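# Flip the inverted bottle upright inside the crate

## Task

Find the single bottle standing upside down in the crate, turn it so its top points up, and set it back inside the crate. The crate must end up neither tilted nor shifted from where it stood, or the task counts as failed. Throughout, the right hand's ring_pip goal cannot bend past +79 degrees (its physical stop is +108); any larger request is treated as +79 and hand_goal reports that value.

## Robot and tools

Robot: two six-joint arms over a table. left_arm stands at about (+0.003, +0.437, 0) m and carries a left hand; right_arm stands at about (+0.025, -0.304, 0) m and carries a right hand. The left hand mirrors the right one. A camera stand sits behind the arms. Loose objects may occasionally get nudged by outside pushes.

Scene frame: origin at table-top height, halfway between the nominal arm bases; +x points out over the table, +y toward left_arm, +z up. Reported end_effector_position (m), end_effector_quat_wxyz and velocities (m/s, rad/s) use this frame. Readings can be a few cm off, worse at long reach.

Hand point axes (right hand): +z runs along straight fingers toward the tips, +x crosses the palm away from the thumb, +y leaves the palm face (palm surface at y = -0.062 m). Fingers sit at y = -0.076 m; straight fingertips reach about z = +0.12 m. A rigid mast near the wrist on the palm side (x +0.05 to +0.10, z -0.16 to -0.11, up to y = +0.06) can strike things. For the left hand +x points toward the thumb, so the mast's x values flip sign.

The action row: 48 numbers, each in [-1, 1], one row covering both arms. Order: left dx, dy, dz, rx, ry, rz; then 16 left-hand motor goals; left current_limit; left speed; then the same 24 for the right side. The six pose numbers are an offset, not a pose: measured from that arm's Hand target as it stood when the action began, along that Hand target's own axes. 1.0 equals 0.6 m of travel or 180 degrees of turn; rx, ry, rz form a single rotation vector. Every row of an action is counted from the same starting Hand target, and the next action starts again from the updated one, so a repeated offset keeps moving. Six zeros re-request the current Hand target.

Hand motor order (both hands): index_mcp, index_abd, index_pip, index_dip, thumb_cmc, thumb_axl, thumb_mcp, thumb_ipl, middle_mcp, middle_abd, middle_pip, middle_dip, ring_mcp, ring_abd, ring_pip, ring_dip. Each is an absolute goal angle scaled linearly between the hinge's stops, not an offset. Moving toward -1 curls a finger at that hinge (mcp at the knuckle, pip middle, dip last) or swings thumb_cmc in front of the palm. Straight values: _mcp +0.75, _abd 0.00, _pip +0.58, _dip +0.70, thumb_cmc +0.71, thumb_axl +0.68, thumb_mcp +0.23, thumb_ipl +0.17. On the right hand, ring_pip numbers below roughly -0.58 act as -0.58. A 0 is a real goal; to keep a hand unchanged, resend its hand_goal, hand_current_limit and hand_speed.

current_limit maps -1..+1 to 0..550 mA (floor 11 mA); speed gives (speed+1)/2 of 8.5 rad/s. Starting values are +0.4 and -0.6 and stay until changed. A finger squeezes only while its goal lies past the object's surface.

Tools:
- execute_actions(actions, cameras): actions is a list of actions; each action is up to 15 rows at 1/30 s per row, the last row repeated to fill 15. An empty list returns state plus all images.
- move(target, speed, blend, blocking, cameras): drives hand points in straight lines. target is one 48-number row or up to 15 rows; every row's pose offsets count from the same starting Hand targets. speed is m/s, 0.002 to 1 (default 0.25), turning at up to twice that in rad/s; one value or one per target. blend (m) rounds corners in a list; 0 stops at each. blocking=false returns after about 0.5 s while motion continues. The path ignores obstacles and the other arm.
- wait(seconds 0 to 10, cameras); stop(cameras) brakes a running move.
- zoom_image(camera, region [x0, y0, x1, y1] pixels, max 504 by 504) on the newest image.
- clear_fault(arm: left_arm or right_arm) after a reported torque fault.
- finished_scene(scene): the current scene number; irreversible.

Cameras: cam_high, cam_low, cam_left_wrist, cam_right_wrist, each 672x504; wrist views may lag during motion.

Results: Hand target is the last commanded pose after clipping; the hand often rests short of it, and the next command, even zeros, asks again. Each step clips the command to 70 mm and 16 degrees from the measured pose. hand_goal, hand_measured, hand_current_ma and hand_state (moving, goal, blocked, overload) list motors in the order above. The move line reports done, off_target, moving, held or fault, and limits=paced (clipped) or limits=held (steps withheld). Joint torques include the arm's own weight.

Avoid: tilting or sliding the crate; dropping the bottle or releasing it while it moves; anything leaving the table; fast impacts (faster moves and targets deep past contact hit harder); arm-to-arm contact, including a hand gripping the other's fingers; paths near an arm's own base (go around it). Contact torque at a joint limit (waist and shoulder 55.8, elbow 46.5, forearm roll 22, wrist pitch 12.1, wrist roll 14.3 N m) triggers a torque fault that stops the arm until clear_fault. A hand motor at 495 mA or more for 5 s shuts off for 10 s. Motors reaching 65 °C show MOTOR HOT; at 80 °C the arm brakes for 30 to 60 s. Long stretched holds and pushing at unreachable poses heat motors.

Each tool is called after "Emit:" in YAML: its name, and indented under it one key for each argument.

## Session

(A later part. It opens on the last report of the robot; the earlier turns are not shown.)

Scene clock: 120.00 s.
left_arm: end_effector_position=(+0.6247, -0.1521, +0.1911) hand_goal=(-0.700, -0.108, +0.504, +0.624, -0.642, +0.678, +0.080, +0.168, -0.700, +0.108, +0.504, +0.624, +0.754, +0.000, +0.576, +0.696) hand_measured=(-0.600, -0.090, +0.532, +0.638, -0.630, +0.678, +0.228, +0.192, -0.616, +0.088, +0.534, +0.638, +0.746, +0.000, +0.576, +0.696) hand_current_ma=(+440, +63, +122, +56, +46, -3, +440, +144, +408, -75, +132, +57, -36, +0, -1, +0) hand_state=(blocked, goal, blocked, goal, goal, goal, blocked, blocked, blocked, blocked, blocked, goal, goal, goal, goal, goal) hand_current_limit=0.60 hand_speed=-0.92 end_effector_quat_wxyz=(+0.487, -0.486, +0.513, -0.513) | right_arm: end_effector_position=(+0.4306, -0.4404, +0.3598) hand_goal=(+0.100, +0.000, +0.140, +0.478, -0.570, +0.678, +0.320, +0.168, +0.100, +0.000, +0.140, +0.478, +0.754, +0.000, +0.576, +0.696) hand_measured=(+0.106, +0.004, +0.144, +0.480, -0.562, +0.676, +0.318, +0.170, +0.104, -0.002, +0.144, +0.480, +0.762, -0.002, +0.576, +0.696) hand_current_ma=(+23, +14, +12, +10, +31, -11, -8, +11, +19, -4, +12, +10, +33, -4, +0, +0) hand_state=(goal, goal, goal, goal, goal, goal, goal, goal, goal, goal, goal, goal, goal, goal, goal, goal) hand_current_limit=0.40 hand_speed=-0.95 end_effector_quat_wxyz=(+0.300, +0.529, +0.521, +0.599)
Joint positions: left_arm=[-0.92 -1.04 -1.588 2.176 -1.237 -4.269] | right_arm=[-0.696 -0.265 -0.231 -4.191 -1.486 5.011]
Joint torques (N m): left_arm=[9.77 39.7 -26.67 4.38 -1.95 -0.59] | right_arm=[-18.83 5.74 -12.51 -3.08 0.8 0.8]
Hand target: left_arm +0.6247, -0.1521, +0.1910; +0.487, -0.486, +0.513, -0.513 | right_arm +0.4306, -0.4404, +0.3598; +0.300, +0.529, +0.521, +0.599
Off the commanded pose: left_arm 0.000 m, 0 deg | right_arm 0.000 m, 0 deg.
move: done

Emit:
move:
  target: [0,0,0,0,0,0, -0.49,-0.108,0.504,0.623,-0.643,0.677,0.27,0.168,-0.50,0.108,0.504,0.623,0.754,0,0.576,0.696,0.3,-0.96, 0,0,0,0,0,0, 0.1,0,0.139,0.478,-0.571,0.677,0.32,0.168,0.1,0,0.139,0.478,0.754,0,0.576,0.696,0.4,-0.95]
  speed: 0.04
  cameras: ["cam_high","cam_low","cam_left_wrist"]

Emit:
zoom_image:
  camera: "cam_left_wrist"
  region: [0, 0, 300, 300]

Scene clock: 123.53 s.
left_arm: end_effector_position=(+0.6247, -0.1521, +0.1910) hand_goal=(-0.490, -0.108, +0.504, +0.624, -0.642, +0.678, +0.270, +0.168, -0.500, +0.108, +0.504, +0.624, +0.754, +0.000, +0.576, +0.696) hand_measured=(-0.492, -0.094, +0.508, +0.626, -0.638, +0.678, +0.268, +0.170, -0.508, +0.092, +0.506, +0.626, +0.746, +0.000, +0.576, +0.696) hand_current_ma=(-4, +50, +12, +11, +12, -3, -14, +9, -34, -57, +7, +9, -36, +0, -1, +0) hand_state=(goal, goal, goal, goal, goal, goal, goal, goal, goal, goal, goal, goal, goal, goal, goal, goal) hand_current_limit=0.30 hand_speed=-0.96 end_effector_quat_wxyz=(+0.487, -0.486, +0.513, -0.513) | right_arm: end_effector_position=(+0.4306, -0.4404, +0.3598) hand_goal=(+0.100, +0.000, +0.140, +0.478, -0.570, +0.678, +0.320, +0.168, +0.100, +0.000, +0.140, +0.478, +0.754, +0.000, +0.576, +0.696) hand_measured=(+0.106, +0.004, +0.144, +0.480, -0.562, +0.676, +0.318, +0.170, +0.104, -0.002, +0.144, +0.480, +0.762, -0.002, +0.576, +0.696) hand_current_ma=(+23, +14, +12, +10, +31, -11, -8, +11, +19, -4, +12, +10, +33, -4, +0, +0) hand_state=(goal, goal, goal, goal, goal, goal, goal, goal, goal, goal, goal, goal, goal, goal, goal, goal) hand_current_limit=0.40 hand_speed=-0.95 end_effector_quat_wxyz=(+0.300, +0.529, +0.521, +0.599)
Joint positions: left_arm=[-0.92 -1.04 -1.588 2.176 -1.237 -4.269] | right_arm=[-0.696 -0.265 -0.231 -4.191 -1.486 5.011]
Joint torques (N m): left_arm=[7.43 60.29 -26.14 4.09 -1.62 -0.55] | right_arm=[-19.13 4.62 -12.1 -3.66 0.88 0.87]
Hand target: left_arm +0.6247, -0.1521, +0.1910; +0.487, -0.486, +0.513, -0.513 | right_arm +0.4306, -0.4404, +0.3598; +0.300, +0.529, +0.521, +0.599
Off the commanded pose: left_arm 0.000 m, 0 deg | right_arm 0.000 m, 0 deg.
move: done
camera_calibration:
cam_left_wrist: T_world_to_cam=[[0.00849131, 0.808452, 0.5885, -0.031257], [-0.748735, -0.384955, 0.539635, 0.260102], [0.662815, -0.445213, 0.602048, -0.476252], [0, 0, 0, 1]] pos_world=[0.510679, -0.0866365, 0.164761]
Images, in order (width x height): cam_high 672x504, cam_low 672x504, cam_left_wrist 672x504.

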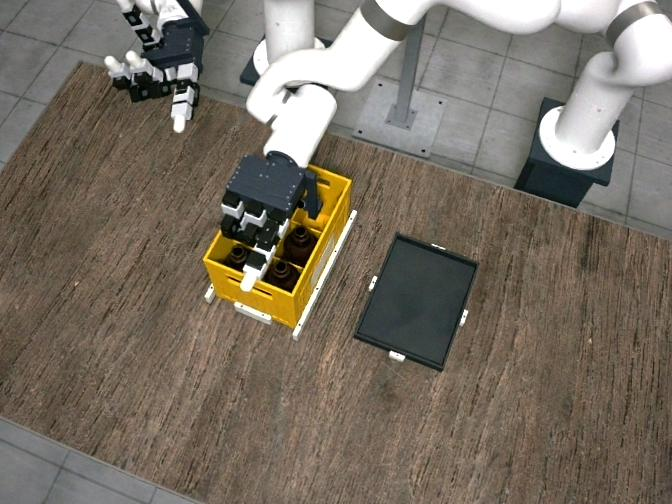

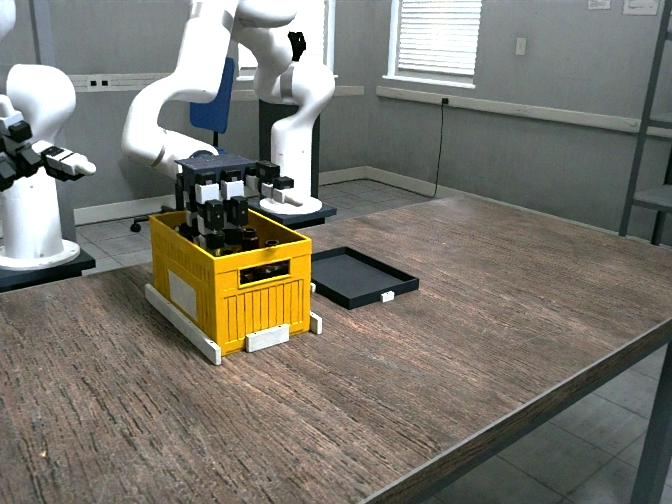

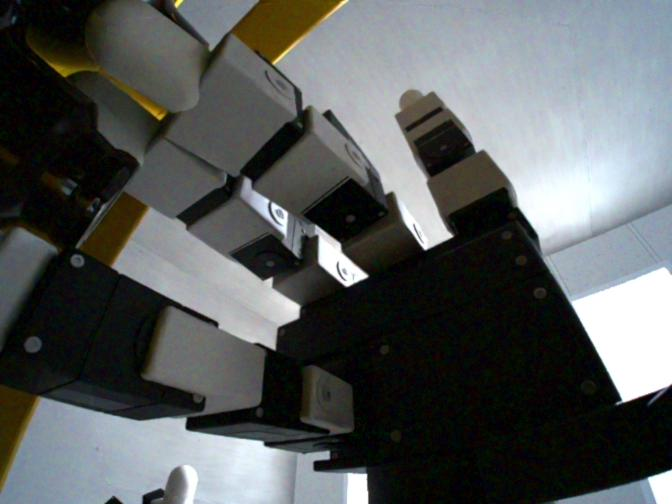

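Scaled by 1.680 from the camera's 672x504 image, which has a finer 960x720 frame.

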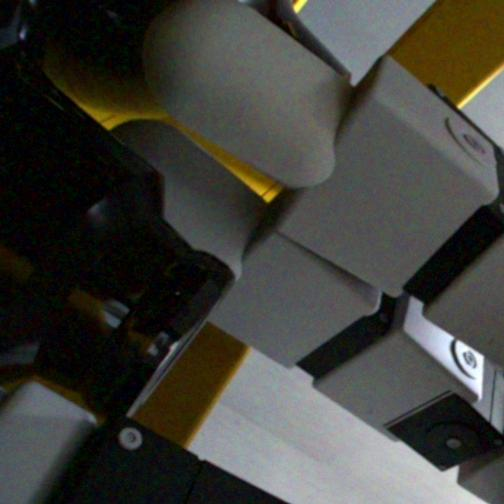

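Emit:
move:
  target:
    - [0,-0.08,0,0,0,0, -0.49,-0.108,0.504,0.623,-0.643,0.677,0.27,0.168,-0.50,0.108,0.504,0.623,0.754,0,0.576,0.696,0.3,-0.96, 0,0,0,0,0,0, 0.1,0,0.139,0.478,-0.571,0.677,0.32,0.168,0.1,0,0.139,0.478,0.754,0,0.576,0.696,0.4,-0.95]
  speed: 0.04
  cameras: ["cam_low","cam_left_wrist"]

Scene clock: 126.27 s.
left_arm: end_effector_position=(+0.6247, -0.1521, +0.2389) hand_goal=(-0.490, -0.108, +0.504, +0.624, -0.642, +0.678, +0.270, +0.168, -0.500, +0.108, +0.504, +0.624, +0.754, +0.000, +0.576, +0.696) hand_measured=(-0.492, -0.094, +0.508, +0.626, -0.638, +0.678, +0.268, +0.170, -0.508, +0.092, +0.506, +0.626, +0.746, +0.000, +0.576, +0.696) hand_current_ma=(-4, +50, +12, +11, +12, -3, -14, +9, -34, -57, +7, +9, -36, +0, -1, +0) hand_state=(goal, goal, goal, goal, goal, goal, goal, goal, goal, goal, goal, goal, goal, goal, goal, goal) hand_current_limit=0.30 hand_speed=-0.96 end_effector_quat_wxyz=(+0.487, -0.486, +0.513, -0.513) | right_arm: end_effector_position=(+0.4306, -0.4404, +0.3598) hand_goal=(+0.100, +0.000, +0.140, +0.478, -0.570, +0.678, +0.320, +0.168, +0.100, +0.000, +0.140, +0.478, +0.754, +0.000, +0.576, +0.696) hand_measured=(+0.106, +0.004, +0.144, +0.480, -0.562, +0.676, +0.318, +0.170, +0.104, -0.002, +0.144, +0.480, +0.762, -0.002, +0.576, +0.696) hand_current_ma=(+23, +14, +12, +10, +31, -11, -8, +11, +19, -4, +12, +10, +33, -4, +0, +0) hand_state=(goal, goal, goal, goal, goal, goal, goal, goal, goal, goal, goal, goal, goal, goal, goal, goal) hand_current_limit=0.40 hand_speed=-0.95 end_effector_quat_wxyz=(+0.300, +0.529, +0.521, +0.599)
Joint positions: left_arm=[-0.92 -0.961 -1.57 2.158 -1.203 -4.215] | right_arm=[-0.696 -0.265 -0.231 -4.191 -1.486 5.011]
Joint torques (N m): left_arm=[-9.76 67.84 -14.55 -2.77 0.29 0.72] | right_arm=[-17.62 4.55 -12.58 -3.16 0.84 0.91]
Hand target: left_arm +0.6247, -0.1522, +0.2390; +0.487, -0.486, +0.513, -0.513 | right_arm +0.4306, -0.4404, +0.3598; +0.300, +0.529, +0.521, +0.599
Off the commanded pose: left_arm 0.000 m, 0 deg | right_arm 0.000 m, 0 deg.
move: done
camera_calibration:
cam_left_wrist: T_world_to_cam=[[0.00849131, 0.808452, 0.5885, -0.0594461], [-0.748735, -0.384955, 0.539635, 0.234253], [0.662815, -0.445213, 0.602048, -0.50509], [0, 0, 0, 1]] pos_world=[0.510679, -0.0866365, 0.212661]
Images, in order (width x height): cam_low 672x504, cam_left_wrist 672x504.

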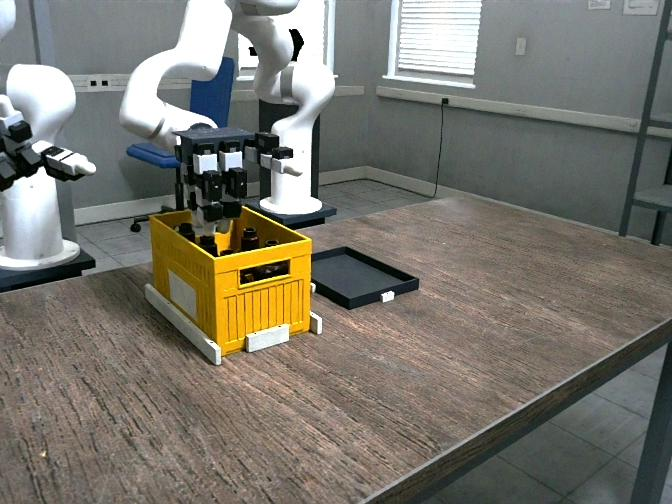

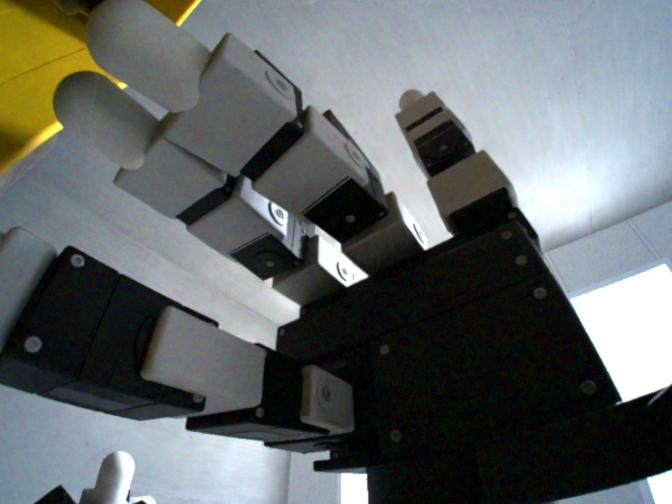

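Emit:
move:
  target:
    - [0,-0.2,0,0,0,0, -0.49,-0.108,0.504,0.623,-0.643,0.677,0.27,0.168,-0.50,0.108,0.504,0.623,0.754,0,0.576,0.696,0.3,-0.96, 0,0,0,0,0,0, 0.1,0,0.139,0.478,-0.571,0.677,0.32,0.168,0.1,0,0.139,0.478,0.754,0,0.576,0.696,0.4,-0.95]
    - [-0.5,-0.3,0,0,0,0, -0.49,-0.108,0.504,0.623,-0.643,0.677,0.27,0.168,-0.50,0.108,0.504,0.623,0.754,0,0.576,0.696,0.3,-0.96, 0,0,0,0,0,0, 0.1,0,0.139,0.478,-0.571,0.677,0.32,0.168,0.1,0,0.139,0.478,0.754,0,0.576,0.696,0.4,-0.95]
  speed: [0.12,0.3]
  blend: 0.03
  cameras: ["cam_high","cam_low"]

Emit:
zoom_image:
  camera: "cam_high"
  region: [190, 130, 370, 340]

Emit:
zoom_image:
  camera: "cam_low"
  region: [140, 190, 330, 370]

Scene clock: 130.03 s.
left_arm: end_effector_position=(+0.6403, +0.1472, +0.4193) hand_goal=(-0.490, -0.108, +0.504, +0.624, -0.642, +0.678, +0.270, +0.168, -0.500, +0.108, +0.504, +0.624, +0.754, +0.000, +0.576, +0.696) hand_measured=(-0.490, -0.094, +0.508, +0.626, -0.640, +0.678, +0.268, +0.170, -0.508, +0.092, +0.506, +0.626, +0.746, +0.000, +0.576, +0.696) hand_current_ma=(-3, +50, +12, +11, +6, -3, -13, +9, -33, -57, +6, +9, -36, +0, -1, +0) hand_state=(goal, goal, goal, goal, goal, goal, goal, goal, goal, goal, goal, goal, goal, goal, goal, goal) hand_current_limit=0.30 hand_speed=-0.96 end_effector_quat_wxyz=(+0.487, -0.486, +0.513, -0.513) | right_arm: end_effector_position=(+0.4306, -0.4404, +0.3598) hand_goal=(+0.100, +0.000, +0.140, +0.478, -0.570, +0.678, +0.320, +0.168, +0.100, +0.000, +0.140, +0.478, +0.754, +0.000, +0.576, +0.696) hand_measured=(+0.106, +0.004, +0.144, +0.480, -0.562, +0.676, +0.318, +0.170, +0.104, -0.002, +0.144, +0.480, +0.762, -0.002, +0.576, +0.696) hand_current_ma=(+23, +14, +12, +10, +31, -11, -8, +11, +19, -4, +12, +10, +33, -4, +0, +0) hand_state=(goal, goal, goal, goal, goal, goal, goal, goal, goal, goal, goal, goal, goal, goal, goal, goal) hand_current_limit=0.40 hand_speed=-0.95 end_effector_quat_wxyz=(+0.300, +0.529, +0.521, +0.599)
Joint positions: left_arm=[-0.525 -0.274 -0.958 2.533 -0.982 -4.342] | right_arm=[-0.696 -0.265 -0.231 -4.191 -1.486 5.011]
Joint torques (N m): left_arm=[8.35 46.2 -15.26 4.86 0.21 -0.9] | right_arm=[-18.84 5.55 -12.33 -3.3 0.71 0.78]
Hand target: left_arm +0.6403, +0.1473, +0.4193; +0.487, -0.486, +0.513, -0.513 | right_arm +0.4306, -0.4404, +0.3598; +0.300, +0.529, +0.521, +0.599
Off the commanded pose: left_arm 0.000 m, 0 deg | right_arm 0.000 m, 0 deg.
move: done
Images, in order (width x height): cam_high 672x504, cam_low 672x504.

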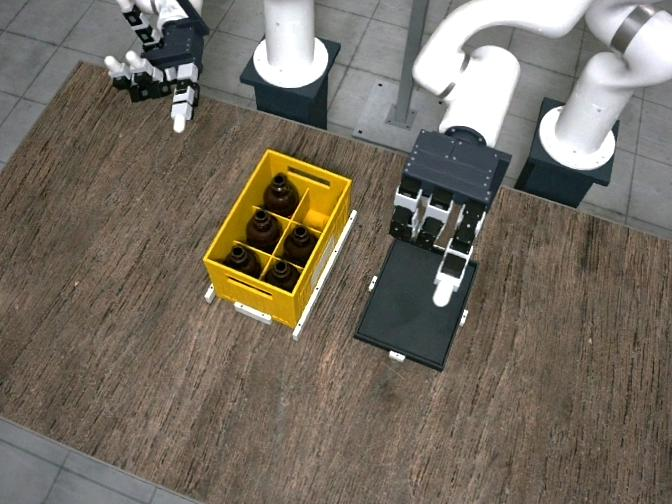

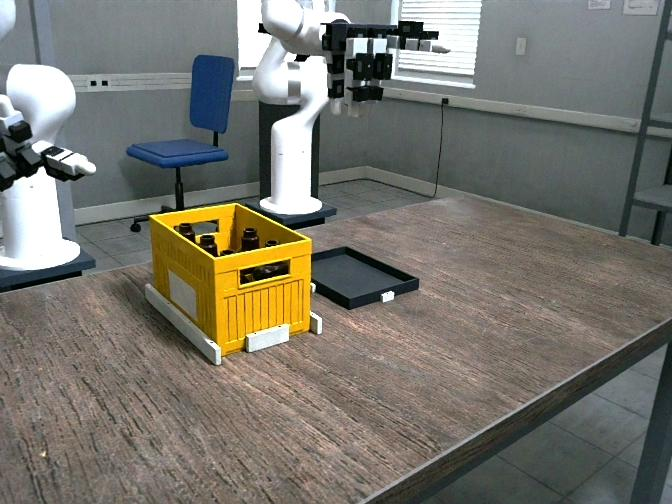

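Scaled by 2.400 from the camera's 672x504 image, which has a finer 960x720 frame.

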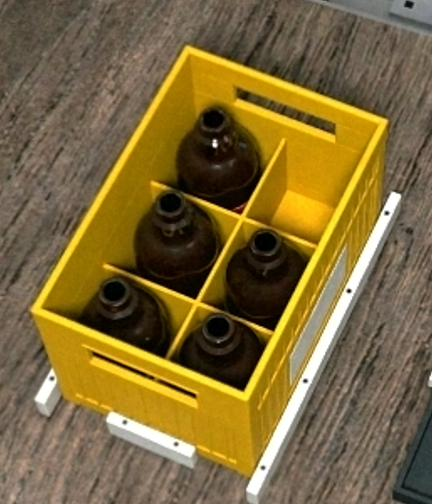

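Scaled by 2.653 from the camera's 672x504 image, which has a finer 960x720 frame.

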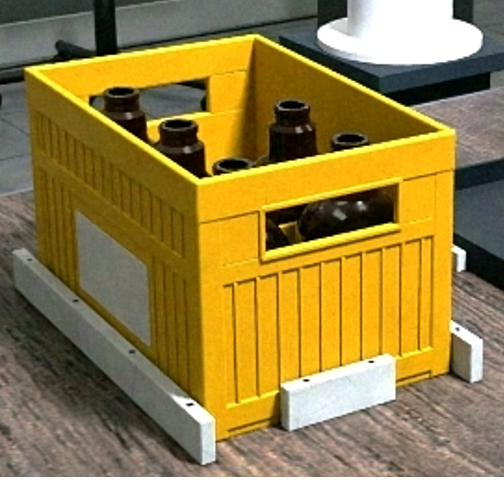

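All five bottles are upright and the crate hasn't moved.

Emit:
finished_scene:
  scene: 2

The scene is finished: the task was done.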